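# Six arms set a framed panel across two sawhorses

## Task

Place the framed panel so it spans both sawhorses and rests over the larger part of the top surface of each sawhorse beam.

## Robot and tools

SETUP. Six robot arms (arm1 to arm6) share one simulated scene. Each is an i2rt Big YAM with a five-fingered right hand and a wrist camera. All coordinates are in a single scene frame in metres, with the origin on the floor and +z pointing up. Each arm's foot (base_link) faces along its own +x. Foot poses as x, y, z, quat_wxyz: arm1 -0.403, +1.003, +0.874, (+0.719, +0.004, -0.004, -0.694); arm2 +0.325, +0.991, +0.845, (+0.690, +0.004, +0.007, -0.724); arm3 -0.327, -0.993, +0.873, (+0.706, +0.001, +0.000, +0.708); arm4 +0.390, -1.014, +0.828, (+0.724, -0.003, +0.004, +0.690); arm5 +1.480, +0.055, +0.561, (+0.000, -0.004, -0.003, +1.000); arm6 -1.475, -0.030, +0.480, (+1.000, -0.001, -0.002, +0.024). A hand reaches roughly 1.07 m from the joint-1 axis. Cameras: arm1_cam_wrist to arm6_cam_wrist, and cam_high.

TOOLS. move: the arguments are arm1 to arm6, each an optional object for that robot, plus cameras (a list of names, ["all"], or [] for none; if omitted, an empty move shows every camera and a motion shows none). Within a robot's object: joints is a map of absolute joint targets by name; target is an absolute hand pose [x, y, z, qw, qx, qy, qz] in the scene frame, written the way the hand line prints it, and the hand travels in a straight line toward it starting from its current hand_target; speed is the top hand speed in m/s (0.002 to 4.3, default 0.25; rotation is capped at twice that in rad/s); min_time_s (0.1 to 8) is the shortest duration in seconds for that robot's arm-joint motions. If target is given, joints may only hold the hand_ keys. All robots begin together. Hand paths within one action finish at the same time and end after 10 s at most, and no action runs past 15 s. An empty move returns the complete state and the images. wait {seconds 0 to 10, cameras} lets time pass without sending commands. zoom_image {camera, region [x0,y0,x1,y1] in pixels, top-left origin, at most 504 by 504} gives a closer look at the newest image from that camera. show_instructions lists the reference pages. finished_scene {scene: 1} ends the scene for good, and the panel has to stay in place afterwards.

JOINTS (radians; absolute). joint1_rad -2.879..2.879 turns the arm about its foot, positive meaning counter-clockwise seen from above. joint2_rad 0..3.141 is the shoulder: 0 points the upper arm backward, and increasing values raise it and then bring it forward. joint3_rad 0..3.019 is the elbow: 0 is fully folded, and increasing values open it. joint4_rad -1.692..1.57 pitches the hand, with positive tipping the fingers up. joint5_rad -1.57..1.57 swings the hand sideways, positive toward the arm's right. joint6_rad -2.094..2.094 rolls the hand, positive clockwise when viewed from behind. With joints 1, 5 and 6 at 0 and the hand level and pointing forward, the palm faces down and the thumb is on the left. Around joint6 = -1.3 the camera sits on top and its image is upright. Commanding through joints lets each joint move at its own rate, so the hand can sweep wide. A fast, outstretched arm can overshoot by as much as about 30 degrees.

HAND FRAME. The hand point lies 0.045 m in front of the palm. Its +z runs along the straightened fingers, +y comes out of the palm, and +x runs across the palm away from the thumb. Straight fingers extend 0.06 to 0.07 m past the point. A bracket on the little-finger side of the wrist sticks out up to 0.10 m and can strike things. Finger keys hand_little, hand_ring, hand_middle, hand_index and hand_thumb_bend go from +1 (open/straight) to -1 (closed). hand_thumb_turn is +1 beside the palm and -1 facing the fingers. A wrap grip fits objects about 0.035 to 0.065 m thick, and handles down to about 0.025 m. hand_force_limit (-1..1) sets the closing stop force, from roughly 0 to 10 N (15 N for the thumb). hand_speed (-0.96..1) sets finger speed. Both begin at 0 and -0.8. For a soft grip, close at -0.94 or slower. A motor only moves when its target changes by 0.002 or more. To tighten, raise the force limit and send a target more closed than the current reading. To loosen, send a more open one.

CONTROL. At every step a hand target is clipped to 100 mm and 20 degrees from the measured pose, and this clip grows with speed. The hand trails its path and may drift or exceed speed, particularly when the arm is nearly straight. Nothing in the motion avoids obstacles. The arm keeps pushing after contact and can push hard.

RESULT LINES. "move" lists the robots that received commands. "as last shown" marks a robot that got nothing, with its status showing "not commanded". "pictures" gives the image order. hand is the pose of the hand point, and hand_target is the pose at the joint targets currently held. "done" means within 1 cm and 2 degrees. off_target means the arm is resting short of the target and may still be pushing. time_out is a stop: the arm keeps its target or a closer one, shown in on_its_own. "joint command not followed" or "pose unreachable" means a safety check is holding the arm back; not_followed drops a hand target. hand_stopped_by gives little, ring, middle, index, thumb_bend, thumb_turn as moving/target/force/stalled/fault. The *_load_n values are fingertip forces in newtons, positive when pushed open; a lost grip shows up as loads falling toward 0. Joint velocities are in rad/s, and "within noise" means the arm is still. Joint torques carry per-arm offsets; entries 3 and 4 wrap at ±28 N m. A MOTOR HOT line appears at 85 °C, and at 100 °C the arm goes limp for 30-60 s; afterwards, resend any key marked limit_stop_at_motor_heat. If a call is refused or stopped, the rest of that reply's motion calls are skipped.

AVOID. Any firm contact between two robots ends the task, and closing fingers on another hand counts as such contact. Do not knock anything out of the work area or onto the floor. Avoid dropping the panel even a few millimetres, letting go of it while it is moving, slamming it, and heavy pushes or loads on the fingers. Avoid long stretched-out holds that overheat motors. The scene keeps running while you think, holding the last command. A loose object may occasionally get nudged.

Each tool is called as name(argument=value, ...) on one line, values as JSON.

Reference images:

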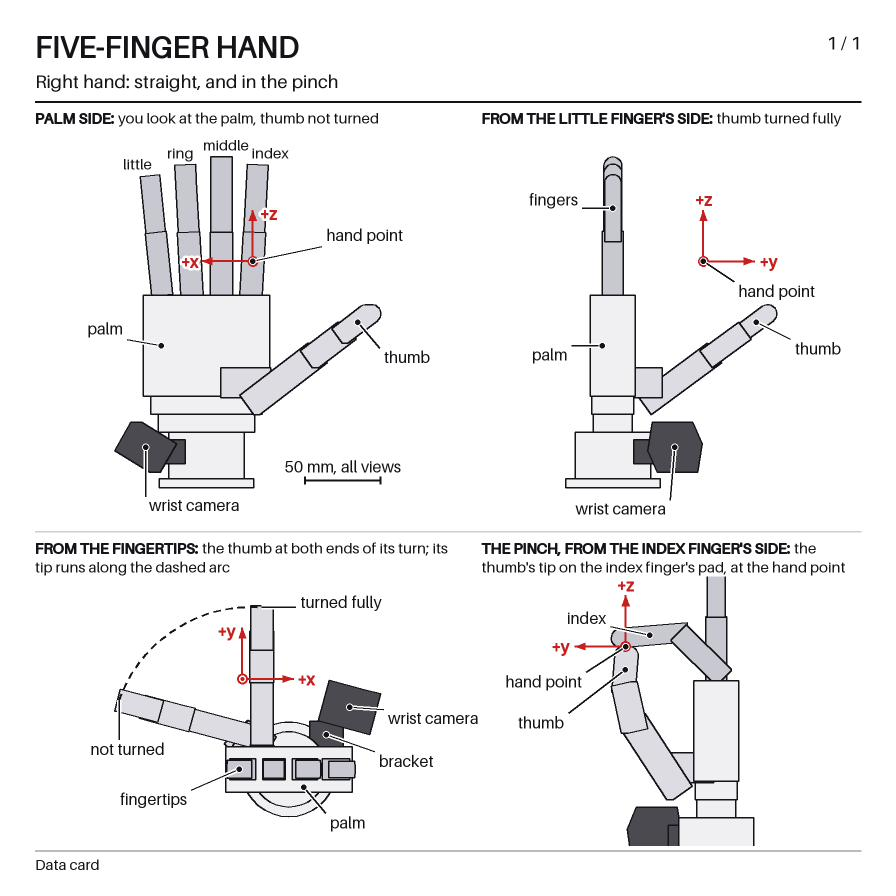

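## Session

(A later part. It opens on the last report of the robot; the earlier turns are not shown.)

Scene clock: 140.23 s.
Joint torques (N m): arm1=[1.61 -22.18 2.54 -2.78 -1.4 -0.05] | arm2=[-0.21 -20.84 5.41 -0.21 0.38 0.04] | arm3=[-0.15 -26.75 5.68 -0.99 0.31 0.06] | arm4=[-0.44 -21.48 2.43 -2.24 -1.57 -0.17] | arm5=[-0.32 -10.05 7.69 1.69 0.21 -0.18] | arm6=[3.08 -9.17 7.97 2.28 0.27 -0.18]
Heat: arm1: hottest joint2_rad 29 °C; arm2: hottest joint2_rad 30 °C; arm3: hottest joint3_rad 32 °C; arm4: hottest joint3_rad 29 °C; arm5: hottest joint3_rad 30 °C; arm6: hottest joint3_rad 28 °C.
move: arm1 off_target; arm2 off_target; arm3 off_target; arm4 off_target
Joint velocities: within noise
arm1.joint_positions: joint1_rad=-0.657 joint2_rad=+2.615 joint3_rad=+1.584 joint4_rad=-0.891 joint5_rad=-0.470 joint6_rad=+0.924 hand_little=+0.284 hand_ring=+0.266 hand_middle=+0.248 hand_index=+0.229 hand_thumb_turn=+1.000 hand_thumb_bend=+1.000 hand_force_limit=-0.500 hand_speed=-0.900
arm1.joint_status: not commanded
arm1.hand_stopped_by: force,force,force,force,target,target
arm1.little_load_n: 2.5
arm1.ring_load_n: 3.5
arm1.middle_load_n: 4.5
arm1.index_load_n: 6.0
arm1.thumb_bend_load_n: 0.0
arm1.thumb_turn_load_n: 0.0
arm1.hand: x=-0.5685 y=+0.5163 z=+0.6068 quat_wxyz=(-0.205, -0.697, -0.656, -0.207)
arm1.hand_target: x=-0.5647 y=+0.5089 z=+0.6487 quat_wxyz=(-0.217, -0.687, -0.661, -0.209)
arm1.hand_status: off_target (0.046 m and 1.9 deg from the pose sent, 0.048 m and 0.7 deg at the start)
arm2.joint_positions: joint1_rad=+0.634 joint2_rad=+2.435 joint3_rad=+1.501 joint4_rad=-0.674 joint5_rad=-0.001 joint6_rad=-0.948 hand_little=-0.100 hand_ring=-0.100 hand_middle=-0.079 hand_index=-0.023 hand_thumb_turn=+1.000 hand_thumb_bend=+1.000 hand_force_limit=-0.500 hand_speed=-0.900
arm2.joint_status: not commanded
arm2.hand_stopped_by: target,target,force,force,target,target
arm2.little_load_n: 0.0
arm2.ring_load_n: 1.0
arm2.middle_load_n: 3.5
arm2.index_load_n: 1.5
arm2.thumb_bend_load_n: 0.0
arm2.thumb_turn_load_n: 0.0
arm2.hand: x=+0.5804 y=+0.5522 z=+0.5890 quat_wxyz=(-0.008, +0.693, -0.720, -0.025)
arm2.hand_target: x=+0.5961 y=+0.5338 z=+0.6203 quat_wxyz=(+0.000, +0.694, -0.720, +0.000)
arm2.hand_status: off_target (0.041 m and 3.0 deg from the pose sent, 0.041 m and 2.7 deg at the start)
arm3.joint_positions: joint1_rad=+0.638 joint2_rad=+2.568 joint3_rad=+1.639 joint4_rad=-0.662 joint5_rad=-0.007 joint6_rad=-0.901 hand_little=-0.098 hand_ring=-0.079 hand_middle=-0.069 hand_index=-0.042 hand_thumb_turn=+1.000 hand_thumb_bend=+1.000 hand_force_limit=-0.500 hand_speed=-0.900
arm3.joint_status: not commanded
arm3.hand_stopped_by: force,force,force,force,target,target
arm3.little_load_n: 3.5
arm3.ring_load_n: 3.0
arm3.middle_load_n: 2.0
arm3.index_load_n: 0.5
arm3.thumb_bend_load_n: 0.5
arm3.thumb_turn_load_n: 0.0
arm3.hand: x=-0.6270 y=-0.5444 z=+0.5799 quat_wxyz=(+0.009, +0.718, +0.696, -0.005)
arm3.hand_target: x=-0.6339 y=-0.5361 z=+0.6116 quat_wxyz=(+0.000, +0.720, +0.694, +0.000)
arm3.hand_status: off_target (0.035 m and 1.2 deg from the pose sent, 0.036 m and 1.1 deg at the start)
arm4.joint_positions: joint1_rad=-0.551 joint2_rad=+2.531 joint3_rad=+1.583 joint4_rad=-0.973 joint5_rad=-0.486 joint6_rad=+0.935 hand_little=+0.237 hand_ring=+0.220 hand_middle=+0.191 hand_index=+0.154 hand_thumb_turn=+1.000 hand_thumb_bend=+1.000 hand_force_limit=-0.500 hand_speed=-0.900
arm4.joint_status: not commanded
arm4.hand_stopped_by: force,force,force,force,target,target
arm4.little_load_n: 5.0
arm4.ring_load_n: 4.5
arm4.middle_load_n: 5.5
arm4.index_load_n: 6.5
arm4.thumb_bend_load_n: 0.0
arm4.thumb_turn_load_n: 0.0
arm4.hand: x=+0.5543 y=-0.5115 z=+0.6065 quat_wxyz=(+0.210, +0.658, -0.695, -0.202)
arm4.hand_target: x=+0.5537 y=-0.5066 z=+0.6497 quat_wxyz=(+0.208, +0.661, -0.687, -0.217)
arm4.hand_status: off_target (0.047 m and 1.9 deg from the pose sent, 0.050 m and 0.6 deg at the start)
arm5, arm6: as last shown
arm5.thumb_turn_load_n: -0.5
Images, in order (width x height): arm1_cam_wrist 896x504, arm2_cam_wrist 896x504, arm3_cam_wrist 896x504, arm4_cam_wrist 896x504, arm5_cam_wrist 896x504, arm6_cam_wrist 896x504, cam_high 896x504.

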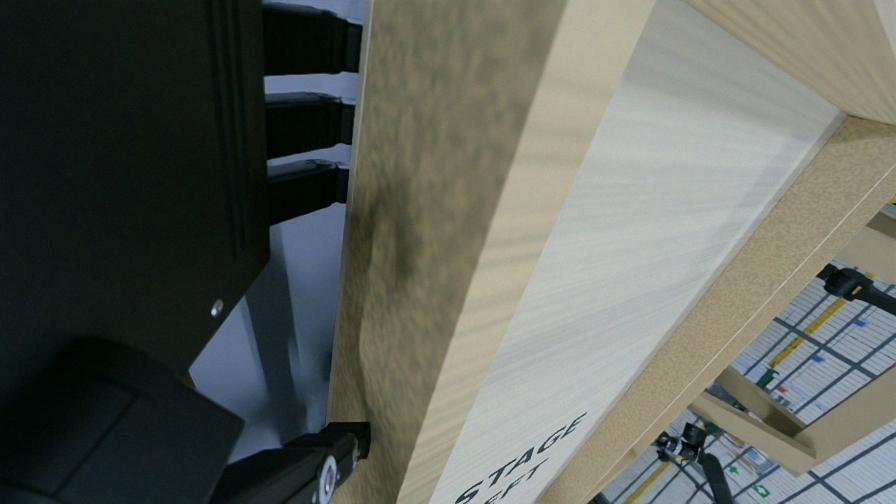

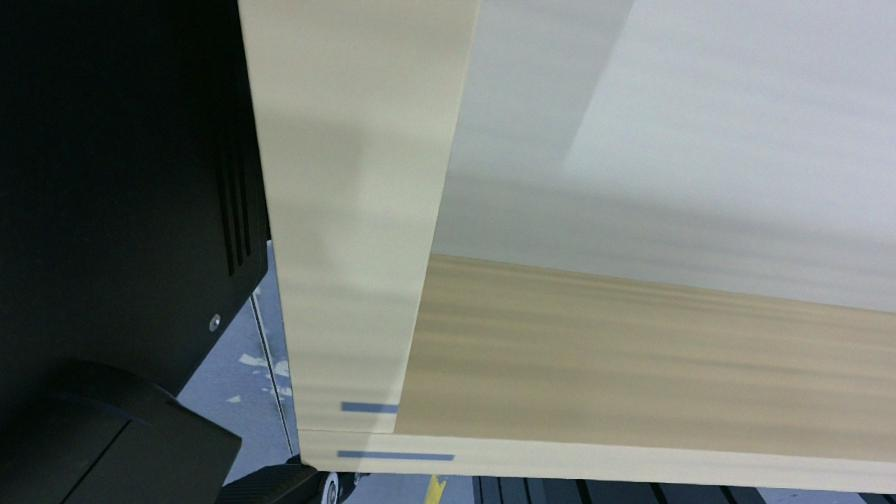

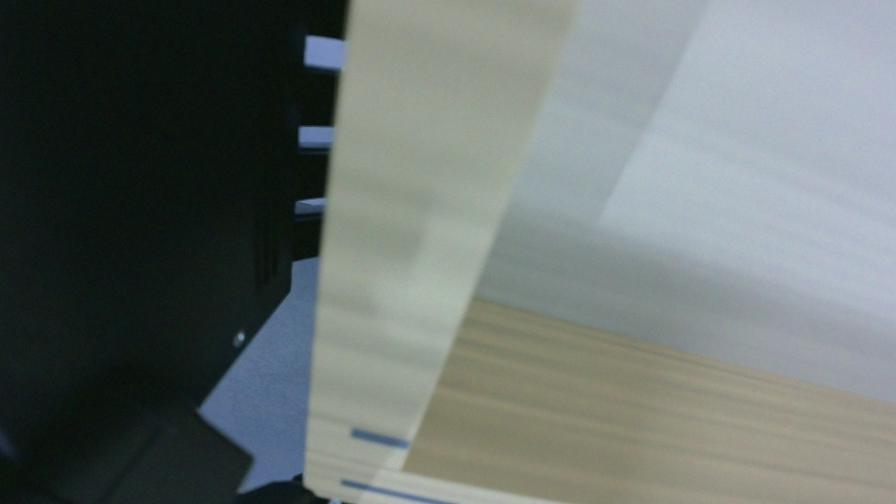

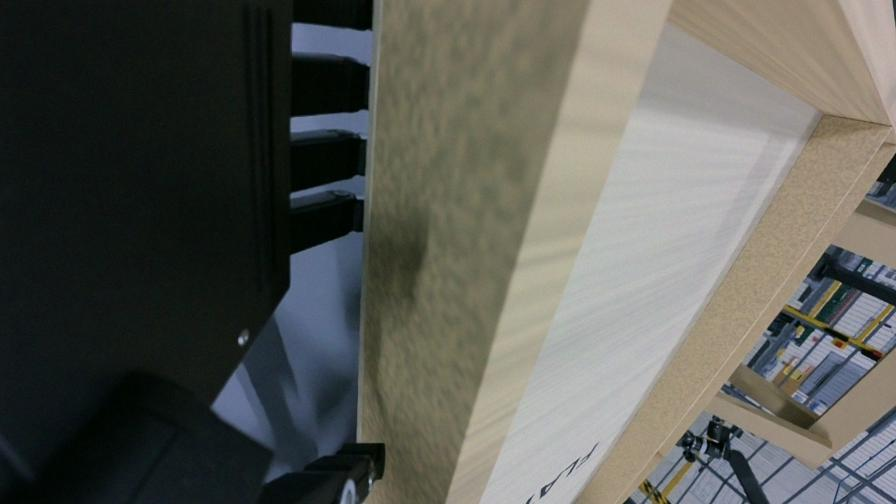

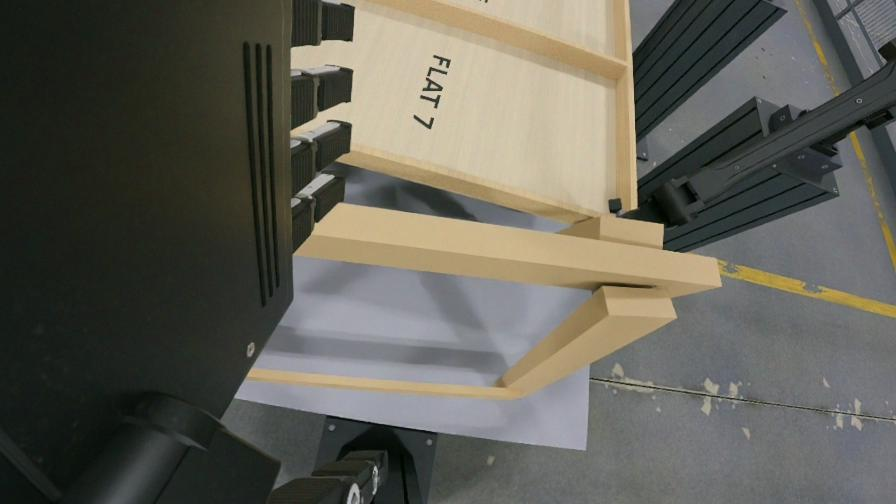

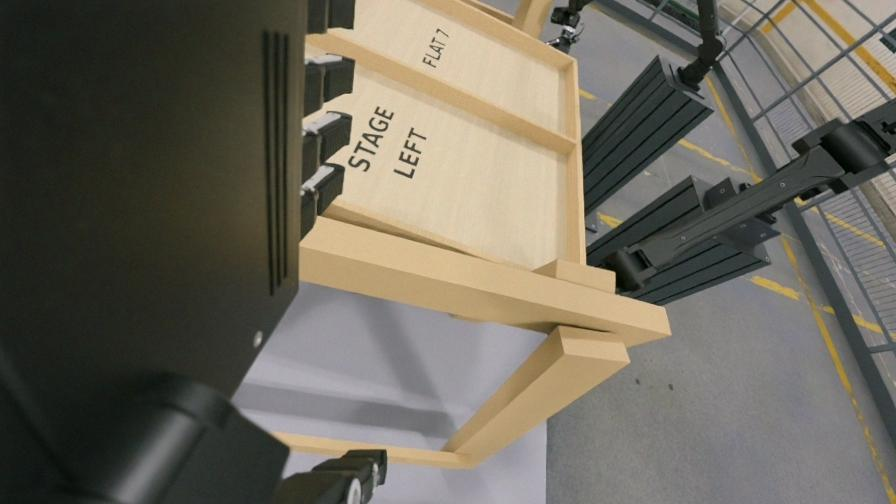

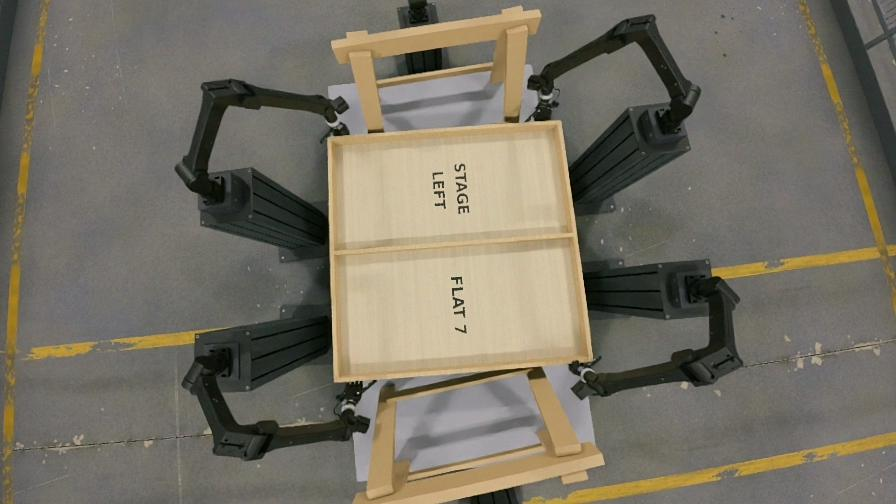

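move(arm1={"target": [-0.565, 0.509, 0.692, 0.2166, 0.6871, 0.6615, 0.2086], "speed": 0.04}, arm2={"target": [0.5966, 0.533, 0.661, 0, 0.6936, -0.7204, 0], "speed": 0.04}, arm3={"target": [-0.634, -0.536, 0.653, 0, 0.7204, 0.6936, 0], "speed": 0.04}, arm4={"target": [0.554, -0.507, 0.693, 0.2086, 0.6615, -0.6871, -0.2166], "speed": 0.04}, cameras=["arm1_cam_wrist", "arm3_cam_wrist", "cam_high"])

Scene clock: 142.40 s.
Joint torques (N m): arm1=[1.14 -24.41 2.52 -4.48 -1.75 -0.13] | arm2=[-0.21 -25.17 4.01 -1.99 0.48 0.06] | arm3=[0.26 -29.27 5.61 -2.47 0.51 0.07] | arm4=[-0.56 -24.06 2.67 -4.45 -2.28 -0.23] | arm5=[-0.09 -9.35 7.87 1.48 0.2 -0.2] | arm6=[3.08 -9.17 7.97 2.26 0.27 -0.18]
Heat: arm1: hottest joint2_rad 29 °C; arm2: hottest joint2_rad 30 °C; arm3: hottest joint3_rad 32 °C; arm4: hottest joint3_rad 29 °C; arm5: hottest joint3_rad 30 °C; arm6: hottest joint3_rad 28 °C.
move: arm1 off_target; arm2 off_target; arm3 off_target; arm4 off_target
Joint velocities: within noise
arm1.joint_positions: joint1_rad=-0.650 joint2_rad=+2.568 joint3_rad=+1.550 joint4_rad=-0.885 joint5_rad=-0.462 joint6_rad=+0.937 hand_little=+0.284 hand_ring=+0.266 hand_middle=+0.248 hand_index=+0.229 hand_thumb_turn=+1.000 hand_thumb_bend=+1.000 hand_force_limit=-0.500 hand_speed=-0.900
arm1.joint_status: not commanded
arm1.hand_stopped_by: force,force,force,force,target,target
arm1.little_load_n: 4.0
arm1.ring_load_n: 5.0
arm1.middle_load_n: 4.5
arm1.index_load_n: 6.5
arm1.thumb_bend_load_n: 0.0
arm1.thumb_turn_load_n: 0.0
arm1.hand: x=-0.5672 y=+0.5141 z=+0.6233 quat_wxyz=(-0.201, -0.698, -0.658, -0.199)
arm1.hand_target: x=-0.5647 y=+0.5079 z=+0.6848 quat_wxyz=(-0.217, -0.688, -0.661, -0.208)
arm1.hand_status: off_target (0.069 m and 2.5 deg from the pose sent, 0.085 m and 1.9 deg at the start)
arm2.joint_positions: joint1_rad=+0.634 joint2_rad=+2.421 joint3_rad=+1.499 joint4_rad=-0.679 joint5_rad=-0.003 joint6_rad=-0.948 hand_little=-0.100 hand_ring=-0.100 hand_middle=-0.079 hand_index=-0.023 hand_thumb_turn=+1.000 hand_thumb_bend=+1.000 hand_force_limit=-0.500 hand_speed=-0.900
arm2.joint_status: not commanded
arm2.hand_stopped_by: target,target,force,force,target,target
arm2.little_load_n: 0.0
arm2.ring_load_n: 2.5
arm2.middle_load_n: 5.0
arm2.index_load_n: 3.0
arm2.thumb_bend_load_n: 0.0
arm2.thumb_turn_load_n: 0.0
arm2.hand: x=+0.5822 y=+0.5502 z=+0.5959 quat_wxyz=(-0.009, +0.694, -0.720, -0.022)
arm2.hand_target: x=+0.5957 y=+0.5340 z=+0.6557 quat_wxyz=(+0.000, +0.693, -0.721, +0.000)
arm2.hand_status: off_target (0.069 m and 2.7 deg from the pose sent, 0.076 m and 3.0 deg at the start)
arm3.joint_positions: joint1_rad=+0.638 joint2_rad=+2.526 joint3_rad=+1.611 joint4_rad=-0.678 joint5_rad=-0.011 joint6_rad=-0.905 hand_little=-0.098 hand_ring=-0.079 hand_middle=-0.069 hand_index=-0.042 hand_thumb_turn=+1.000 hand_thumb_bend=+1.000 hand_force_limit=-0.500 hand_speed=-0.900
arm3.joint_status: not commanded
arm3.hand_stopped_by: force,force,force,force,target,target
arm3.little_load_n: 4.0
arm3.ring_load_n: 4.0
arm3.middle_load_n: 3.5
arm3.index_load_n: 1.0
arm3.thumb_bend_load_n: 0.5
arm3.thumb_turn_load_n: 0.0
arm3.hand: x=-0.6261 y=-0.5466 z=+0.5981 quat_wxyz=(+0.009, +0.716, +0.698, -0.007)
arm3.hand_target: x=-0.6336 y=-0.5363 z=+0.6489 quat_wxyz=(+0.000, +0.720, +0.694, +0.000)
arm3.hand_status: off_target (0.057 m and 1.5 deg from the pose sent, 0.074 m and 1.2 deg at the start)
arm4.joint_positions: joint1_rad=-0.548 joint2_rad=+2.498 joint3_rad=+1.558 joint4_rad=-0.966 joint5_rad=-0.470 joint6_rad=+0.943 hand_little=+0.237 hand_ring=+0.220 hand_middle=+0.191 hand_index=+0.154 hand_thumb_turn=+1.000 hand_thumb_bend=+1.000 hand_force_limit=-0.500 hand_speed=-0.900
arm4.joint_status: not commanded
arm4.hand_stopped_by: force,force,force,force,target,target
arm4.little_load_n: 7.5
arm4.ring_load_n: 5.5
arm4.middle_load_n: 6.0
arm4.index_load_n: 7.0
arm4.thumb_bend_load_n: 0.0
arm4.thumb_turn_load_n: 0.0
arm4.hand: x=+0.5544 y=-0.5125 z=+0.6162 quat_wxyz=(+0.203, +0.660, -0.696, -0.195)
arm4.hand_target: x=+0.5536 y=-0.5057 z=+0.6846 quat_wxyz=(+0.208, +0.661, -0.688, -0.217)
arm4.hand_status: off_target (0.077 m and 2.8 deg from the pose sent, 0.087 m and 1.9 deg at the start)
arm5, arm6: as last shown
arm5.thumb_turn_load_n: 0.0
arm6.thumb_bend_load_n: -0.5
Images, in order (width x height): arm1_cam_wrist 896x504, arm3_cam_wrist 896x504, cam_high 896x504.

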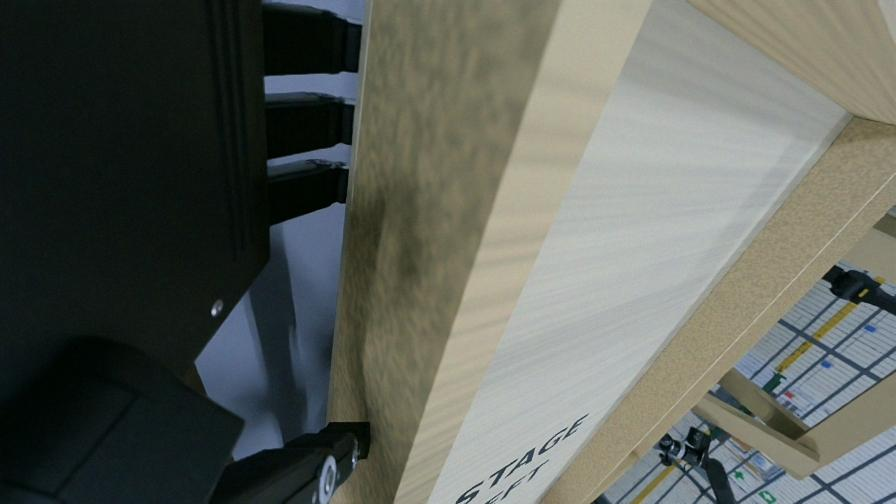

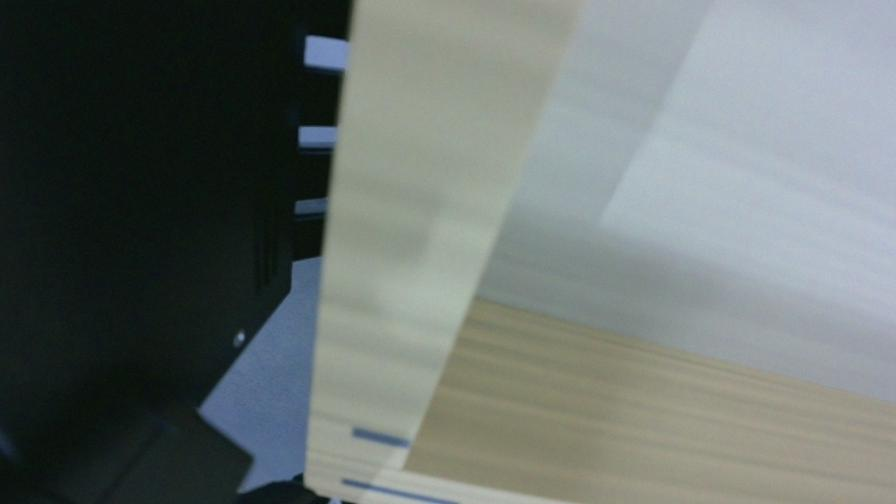

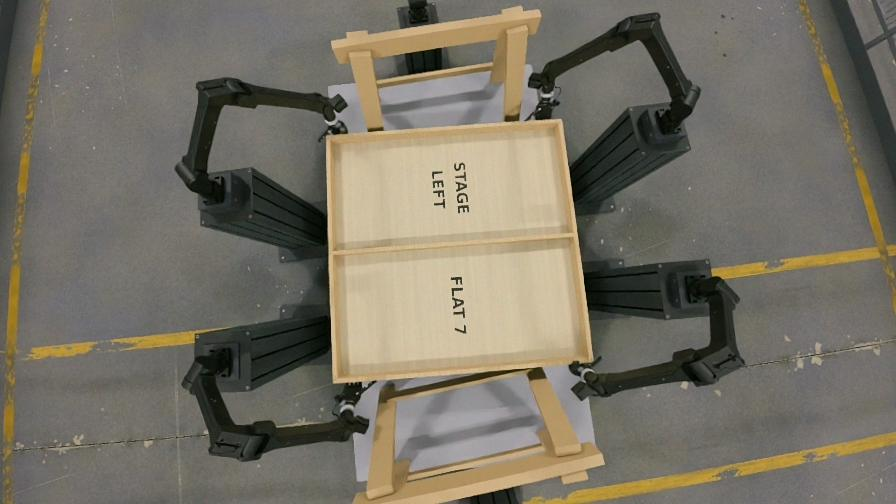

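move(arm1={"target": [-0.565, 0.509, 0.780, 0.2166, 0.6871, 0.6615, 0.2086], "speed": 0.05}, arm2={"target": [0.5966, 0.533, 0.764, 0, 0.6936, -0.7204, 0], "speed": 0.05}, arm3={"target": [-0.634, -0.536, 0.744, 0, 0.7204, 0.6936, 0], "speed": 0.05}, arm4={"target": [0.554, -0.507, 0.787, 0.2086, 0.6615, -0.6871, -0.2166], "speed": 0.05}, cameras=["arm1_cam_wrist", "arm2_cam_wrist", "arm3_cam_wrist", "arm4_cam_wrist", "arm6_cam_wrist", "cam_high"])

Scene clock: 146.03 s.
Joint torques (N m): arm1=[1.03 -24.47 4.48 -4.78 -1.76 -0.12] | arm2=[-0.15 -25.52 6.65 -2.21 0.47 0.08] | arm3=[-0.03 -29.8 7.38 -2.7 0.44 0.12] | arm4=[-0.56 -24.18 4.66 -4.44 -2.37 -0.23] | arm5=[-0.56 -9.52 7.66 1.55 0.15 -0.21] | arm6=[3.08 -9.17 7.97 2.26 0.27 -0.18]
Heat: arm1: hottest joint2_rad 30 °C; arm2: hottest joint2_rad 32 °C; arm3: hottest joint3_rad 32 °C; arm4: hottest joint2_rad 29 °C; arm5: hottest joint3_rad 30 °C; arm6: hottest joint3_rad 28 °C.
move: arm1 off_target; arm2 off_target; arm3 off_target; arm4 off_target
Joint velocities: within noise
arm1.joint_positions: joint1_rad=-0.648 joint2_rad=+2.395 joint3_rad=+1.484 joint4_rad=-1.003 joint5_rad=-0.462 joint6_rad=+0.937 hand_little=+0.284 hand_ring=+0.266 hand_middle=+0.248 hand_index=+0.229 hand_thumb_turn=+1.000 hand_thumb_bend=+1.000 hand_force_limit=-0.500 hand_speed=-0.900
arm1.joint_status: not commanded
arm1.hand_stopped_by: force,force,force,force,target,target
arm1.little_load_n: 6.0
arm1.ring_load_n: 5.5
arm1.middle_load_n: 3.5
arm1.index_load_n: 4.0
arm1.thumb_bend_load_n: 0.0
arm1.thumb_turn_load_n: 0.0
arm1.hand: x=-0.5677 y=+0.5135 z=+0.7063 quat_wxyz=(-0.199, -0.698, -0.657, -0.204)
arm1.hand_target: x=-0.5646 y=+0.5080 z=+0.7725 quat_wxyz=(-0.217, -0.688, -0.661, -0.207)
arm1.hand_status: off_target (0.074 m and 2.5 deg from the pose sent, 0.157 m and 2.5 deg at the start)
arm2.joint_positions: joint1_rad=+0.634 joint2_rad=+2.248 joint3_rad=+1.475 joint4_rad=-0.853 joint5_rad=-0.003 joint6_rad=-0.950 hand_little=-0.100 hand_ring=-0.100 hand_middle=-0.079 hand_index=-0.023 hand_thumb_turn=+1.000 hand_thumb_bend=+1.000 hand_force_limit=-0.500 hand_speed=-0.900
arm2.joint_status: not commanded
arm2.hand_stopped_by: target,target,force,force,target,target
arm2.little_load_n: 0.0
arm2.ring_load_n: 0.5
arm2.middle_load_n: 5.0
arm2.index_load_n: 4.5
arm2.thumb_bend_load_n: 0.0
arm2.thumb_turn_load_n: 0.0
arm2.hand: x=+0.5807 y=+0.5512 z=+0.6890 quat_wxyz=(-0.011, +0.694, -0.719, -0.034)
arm2.hand_target: x=+0.5950 y=+0.5349 z=+0.7581 quat_wxyz=(+0.000, +0.693, -0.720, +0.000)
arm2.hand_status: off_target (0.079 m and 4.1 deg from the pose sent, 0.170 m and 2.7 deg at the start)
arm3.joint_positions: joint1_rad=+0.638 joint2_rad=+2.372 joint3_rad=+1.572 joint4_rad=-0.809 joint5_rad=-0.010 joint6_rad=-0.907 hand_little=-0.098 hand_ring=-0.079 hand_middle=-0.069 hand_index=-0.041 hand_thumb_turn=+1.000 hand_thumb_bend=+1.000 hand_force_limit=-0.500 hand_speed=-0.900
arm3.joint_status: not commanded
arm3.hand_stopped_by: force,force,force,force,target,target
arm3.little_load_n: 1.0
arm3.ring_load_n: 2.5
arm3.middle_load_n: 4.0
arm3.index_load_n: 3.5
arm3.thumb_bend_load_n: 0.5
arm3.thumb_turn_load_n: 0.0
arm3.hand: x=-0.6253 y=-0.5469 z=+0.6795 quat_wxyz=(+0.017, +0.715, +0.699, -0.008)
arm3.hand_target: x=-0.6333 y=-0.5368 z=+0.7390 quat_wxyz=(+0.000, +0.720, +0.694, +0.000)
arm3.hand_status: off_target (0.066 m and 2.3 deg from the pose sent, 0.146 m and 1.5 deg at the start)
arm4.joint_positions: joint1_rad=-0.548 joint2_rad=+2.330 joint3_rad=+1.520 joint4_rad=-1.119 joint5_rad=-0.467 joint6_rad=+0.943 hand_little=+0.237 hand_ring=+0.220 hand_middle=+0.191 hand_index=+0.154 hand_thumb_turn=+1.000 hand_thumb_bend=+1.000 hand_force_limit=-0.500 hand_speed=-0.900
arm4.joint_status: not commanded
arm4.hand_stopped_by: force,force,force,force,target,target
arm4.little_load_n: 9.5
arm4.ring_load_n: 6.0
arm4.middle_load_n: 5.0
arm4.index_load_n: 4.0
arm4.thumb_bend_load_n: 0.0
arm4.thumb_turn_load_n: 0.0
arm4.hand: x=+0.5546 y=-0.5121 z=+0.7047 quat_wxyz=(+0.214, +0.657, -0.697, -0.191)
arm4.hand_target: x=+0.5532 y=-0.5061 z=+0.7784 quat_wxyz=(+0.208, +0.661, -0.687, -0.217)
arm4.hand_status: off_target (0.082 m and 3.2 deg from the pose sent, 0.171 m and 2.8 deg at the start)
arm5, arm6: as last shown
arm6.thumb_bend_load_n: 0.0
Images, in order (width x height): arm1_cam_wrist 896x504, arm2_cam_wrist 896x504, arm3_cam_wrist 896x504, arm4_cam_wrist 896x504, arm6_cam_wrist 896x504, cam_high 896x504.

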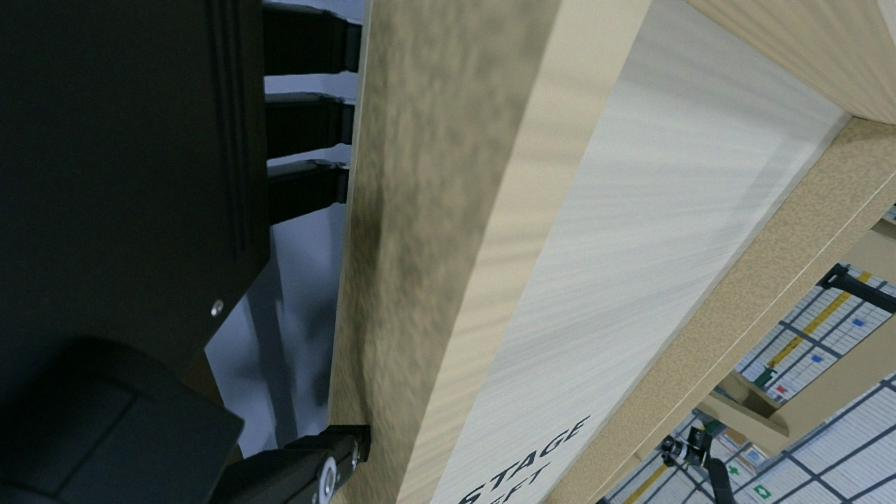

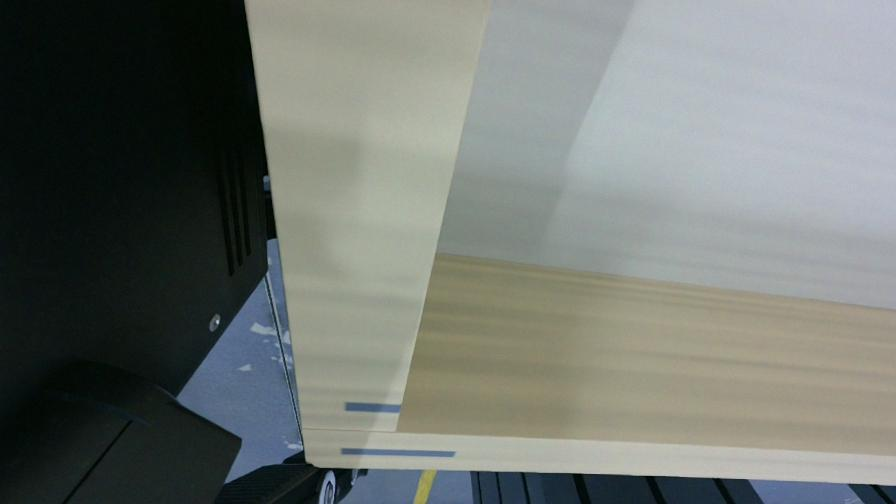

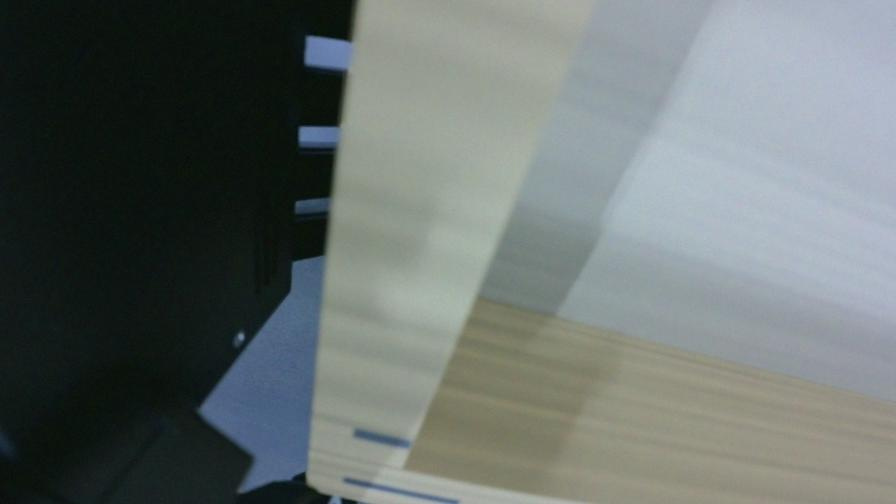

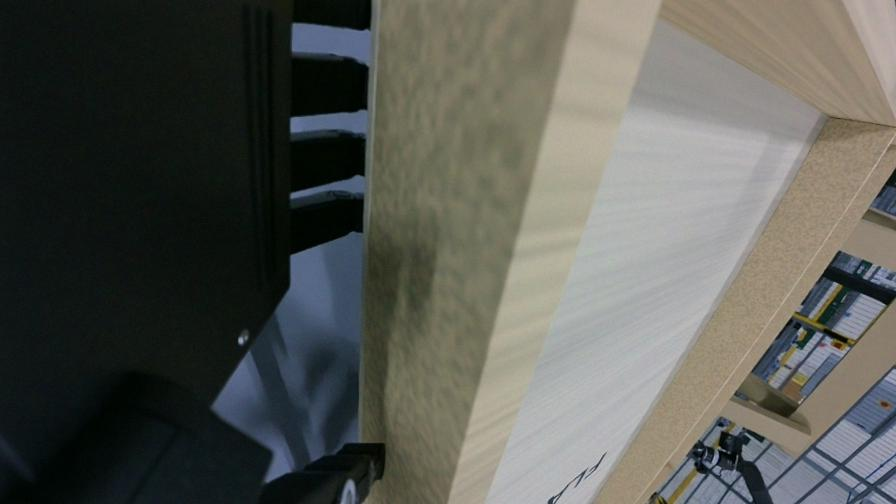

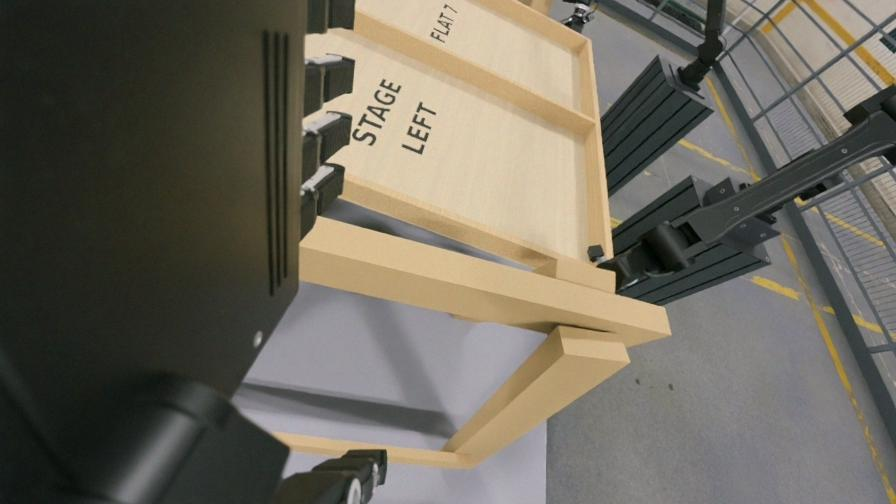

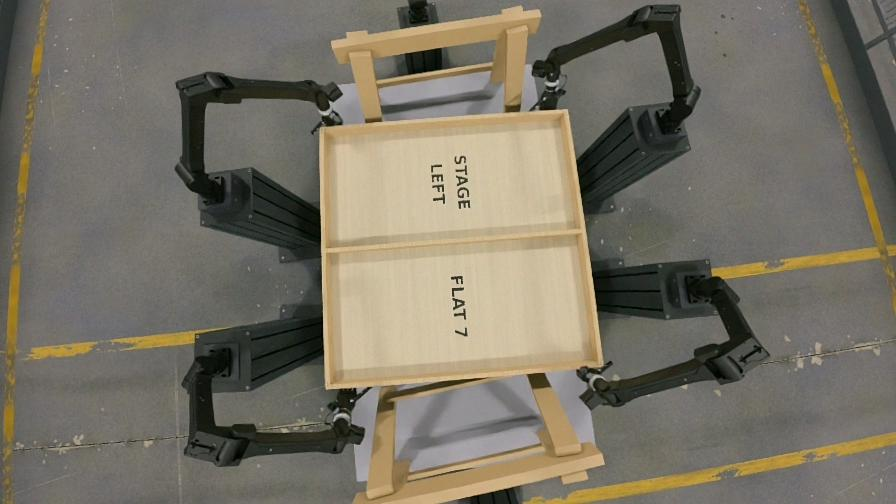

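move(arm1={"target": [-0.565, 0.509, 0.910, 0.2166, 0.6871, 0.6615, 0.2086], "speed": 0.07}, arm2={"target": [0.5966, 0.533, 0.894, 0, 0.6936, -0.7204, 0], "speed": 0.07}, arm3={"target": [-0.634, -0.536, 0.874, 0, 0.7204, 0.6936, 0], "speed": 0.07}, arm4={"target": [0.554, -0.507, 0.917, 0.2086, 0.6615, -0.6871, -0.2166], "speed": 0.07}, cameras=["arm1_cam_wrist", "cam_high"])

Scene clock: 149.37 s.
Joint torques (N m): arm1=[1.03 -23.88 8.29 -5.37 -1.69 -0.07] | arm2=[-0.03 -24.7 12.19 -3 0.35 0.09] | arm3=[0.03 -28.57 13.09 -3.69 0.45 0.12] | arm4=[-0.73 -23.82 9.89 -5.7 -2.3 -0.19] | arm5=[0.03 -9.82 7.57 1.54 0.22 -0.16] | arm6=[3.02 -9.11 7.95 2.26 0.28 -0.17]
Heat: arm1: hottest joint2_rad 31 °C; arm2: hottest joint2_rad 32 °C; arm3: hottest joint3_rad 32 °C; arm4: hottest joint2_rad 30 °C; arm5: hottest joint3_rad 30 °C; arm6: hottest joint3_rad 28 °C.
move: arm1 off_target; arm2 off_target; arm3 off_target; arm4 off_target
Joint velocities: within noise
arm1.joint_positions: joint1_rad=-0.646 joint2_rad=+2.178 joint3_rad=+1.472 joint4_rad=-1.225 joint5_rad=-0.465 joint6_rad=+0.936 hand_little=+0.284 hand_ring=+0.266 hand_middle=+0.248 hand_index=+0.229 hand_thumb_turn=+1.000 hand_thumb_bend=+1.000 hand_force_limit=-0.500 hand_speed=-0.900
arm1.joint_status: not commanded
arm1.hand_stopped_by: force,force,force,force,target,target
arm1.little_load_n: 7.0
arm1.ring_load_n: 5.5
arm1.middle_load_n: 5.0
arm1.index_load_n: 3.0
arm1.thumb_bend_load_n: 0.0
arm1.thumb_turn_load_n: 0.0
arm1.hand: x=-0.5683 y=+0.5120 z=+0.8270 quat_wxyz=(-0.199, -0.697, -0.655, -0.212)
arm1.hand_target: x=-0.5640 y=+0.5085 z=+0.9020 quat_wxyz=(-0.217, -0.688, -0.661, -0.207)
arm1.hand_status: off_target (0.083 m and 2.5 deg from the pose sent, 0.204 m and 2.4 deg at the start)
arm2.joint_positions: joint1_rad=+0.634 joint2_rad=+2.068 joint3_rad=+1.517 joint4_rad=-1.100 joint5_rad=+0.000 joint6_rad=-0.950 hand_little=-0.100 hand_ring=-0.100 hand_middle=-0.079 hand_index=-0.023 hand_thumb_turn=+1.000 hand_thumb_bend=+1.000 hand_force_limit=-0.500 hand_speed=-0.900
arm2.joint_status: not commanded
arm2.hand_stopped_by: target,target,force,force,target,target
arm2.little_load_n: 0.0
arm2.ring_load_n: 0.0
arm2.middle_load_n: 4.5
arm2.index_load_n: 5.0
arm2.thumb_bend_load_n: 0.0
arm2.thumb_turn_load_n: 0.0
arm2.hand: x=+0.5784 y=+0.5525 z=+0.8060 quat_wxyz=(-0.012, +0.694, -0.719, -0.046)
arm2.hand_target: x=+0.5935 y=+0.5368 z=+0.8883 quat_wxyz=(+0.000, +0.694, -0.720, +0.001)
arm2.hand_status: off_target (0.092 m and 5.5 deg from the pose sent, 0.206 m and 4.1 deg at the start; pose on its path clipped on 24 of 86 steps)
arm3.joint_positions: joint1_rad=+0.639 joint2_rad=+2.175 joint3_rad=+1.578 joint4_rad=-1.028 joint5_rad=-0.010 joint6_rad=-0.907 hand_little=-0.098 hand_ring=-0.079 hand_middle=-0.069 hand_index=-0.041 hand_thumb_turn=+1.000 hand_thumb_bend=+1.000 hand_force_limit=-0.500 hand_speed=-0.900
arm3.joint_status: not commanded
arm3.hand_stopped_by: force,force,force,force,target,target
arm3.little_load_n: 0.0
arm3.ring_load_n: 0.5
arm3.middle_load_n: 4.5
arm3.index_load_n: 6.0
arm3.thumb_bend_load_n: 0.5
arm3.thumb_turn_load_n: 0.0
arm3.hand: x=-0.6242 y=-0.5493 z=+0.7983 quat_wxyz=(+0.025, +0.715, +0.699, -0.009)
arm3.hand_target: x=-0.6324 y=-0.5379 z=+0.8692 quat_wxyz=(-0.001, +0.720, +0.694, +0.000)
arm3.hand_status: off_target (0.077 m and 3.1 deg from the pose sent, 0.195 m and 2.3 deg at the start)
arm4.joint_positions: joint1_rad=-0.548 joint2_rad=+2.140 joint3_rad=+1.525 joint4_rad=-1.337 joint5_rad=-0.469 joint6_rad=+0.938 hand_little=+0.238 hand_ring=+0.220 hand_middle=+0.191 hand_index=+0.154 hand_thumb_turn=+1.000 hand_thumb_bend=+1.000 hand_force_limit=-0.500 hand_speed=-0.900
arm4.joint_status: not commanded
arm4.hand_stopped_by: force,force,force,force,target,target
arm4.little_load_n: 11.5
arm4.ring_load_n: 6.5
arm4.middle_load_n: 4.5
arm4.index_load_n: 2.5
arm4.thumb_bend_load_n: 0.0
arm4.thumb_turn_load_n: 0.0
arm4.hand: x=+0.5518 y=-0.5149 z=+0.8177 quat_wxyz=(+0.224, +0.655, -0.696, -0.190)
arm4.hand_target: x=+0.5518 y=-0.5079 z=+0.9077 quat_wxyz=(+0.206, +0.661, -0.688, -0.217)
arm4.hand_status: off_target (0.100 m and 3.7 deg from the pose sent, 0.212 m and 3.2 deg at the start; pose on its path clipped on 43 of 86 steps)
arm5, arm6: as last shown
arm5.thumb_turn_load_n: -0.5
Images, in order (width x height): arm1_cam_wrist 896x504, cam_high 896x504.

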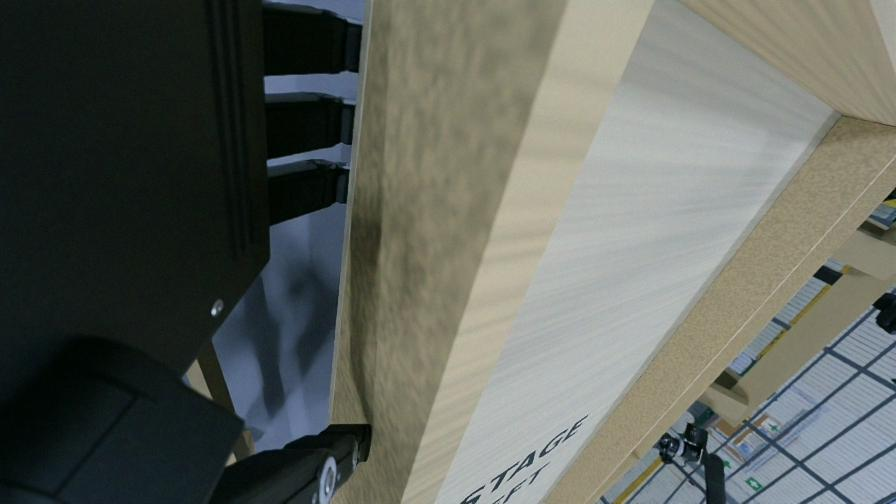

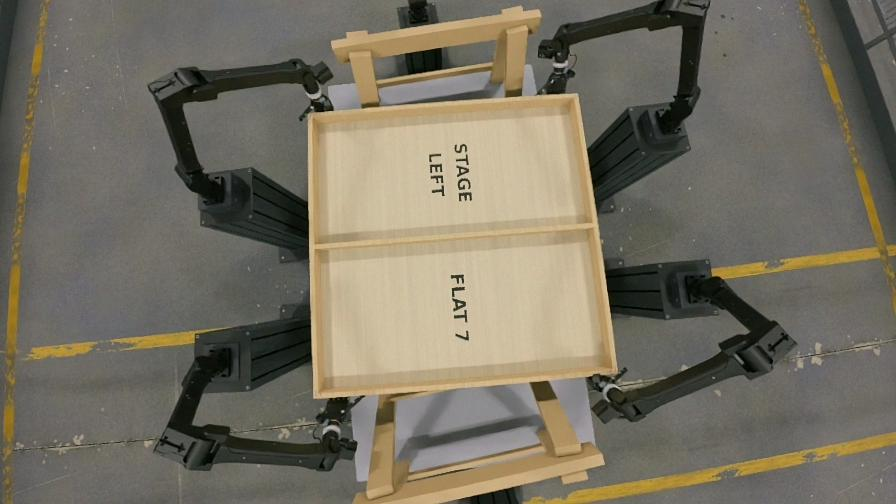

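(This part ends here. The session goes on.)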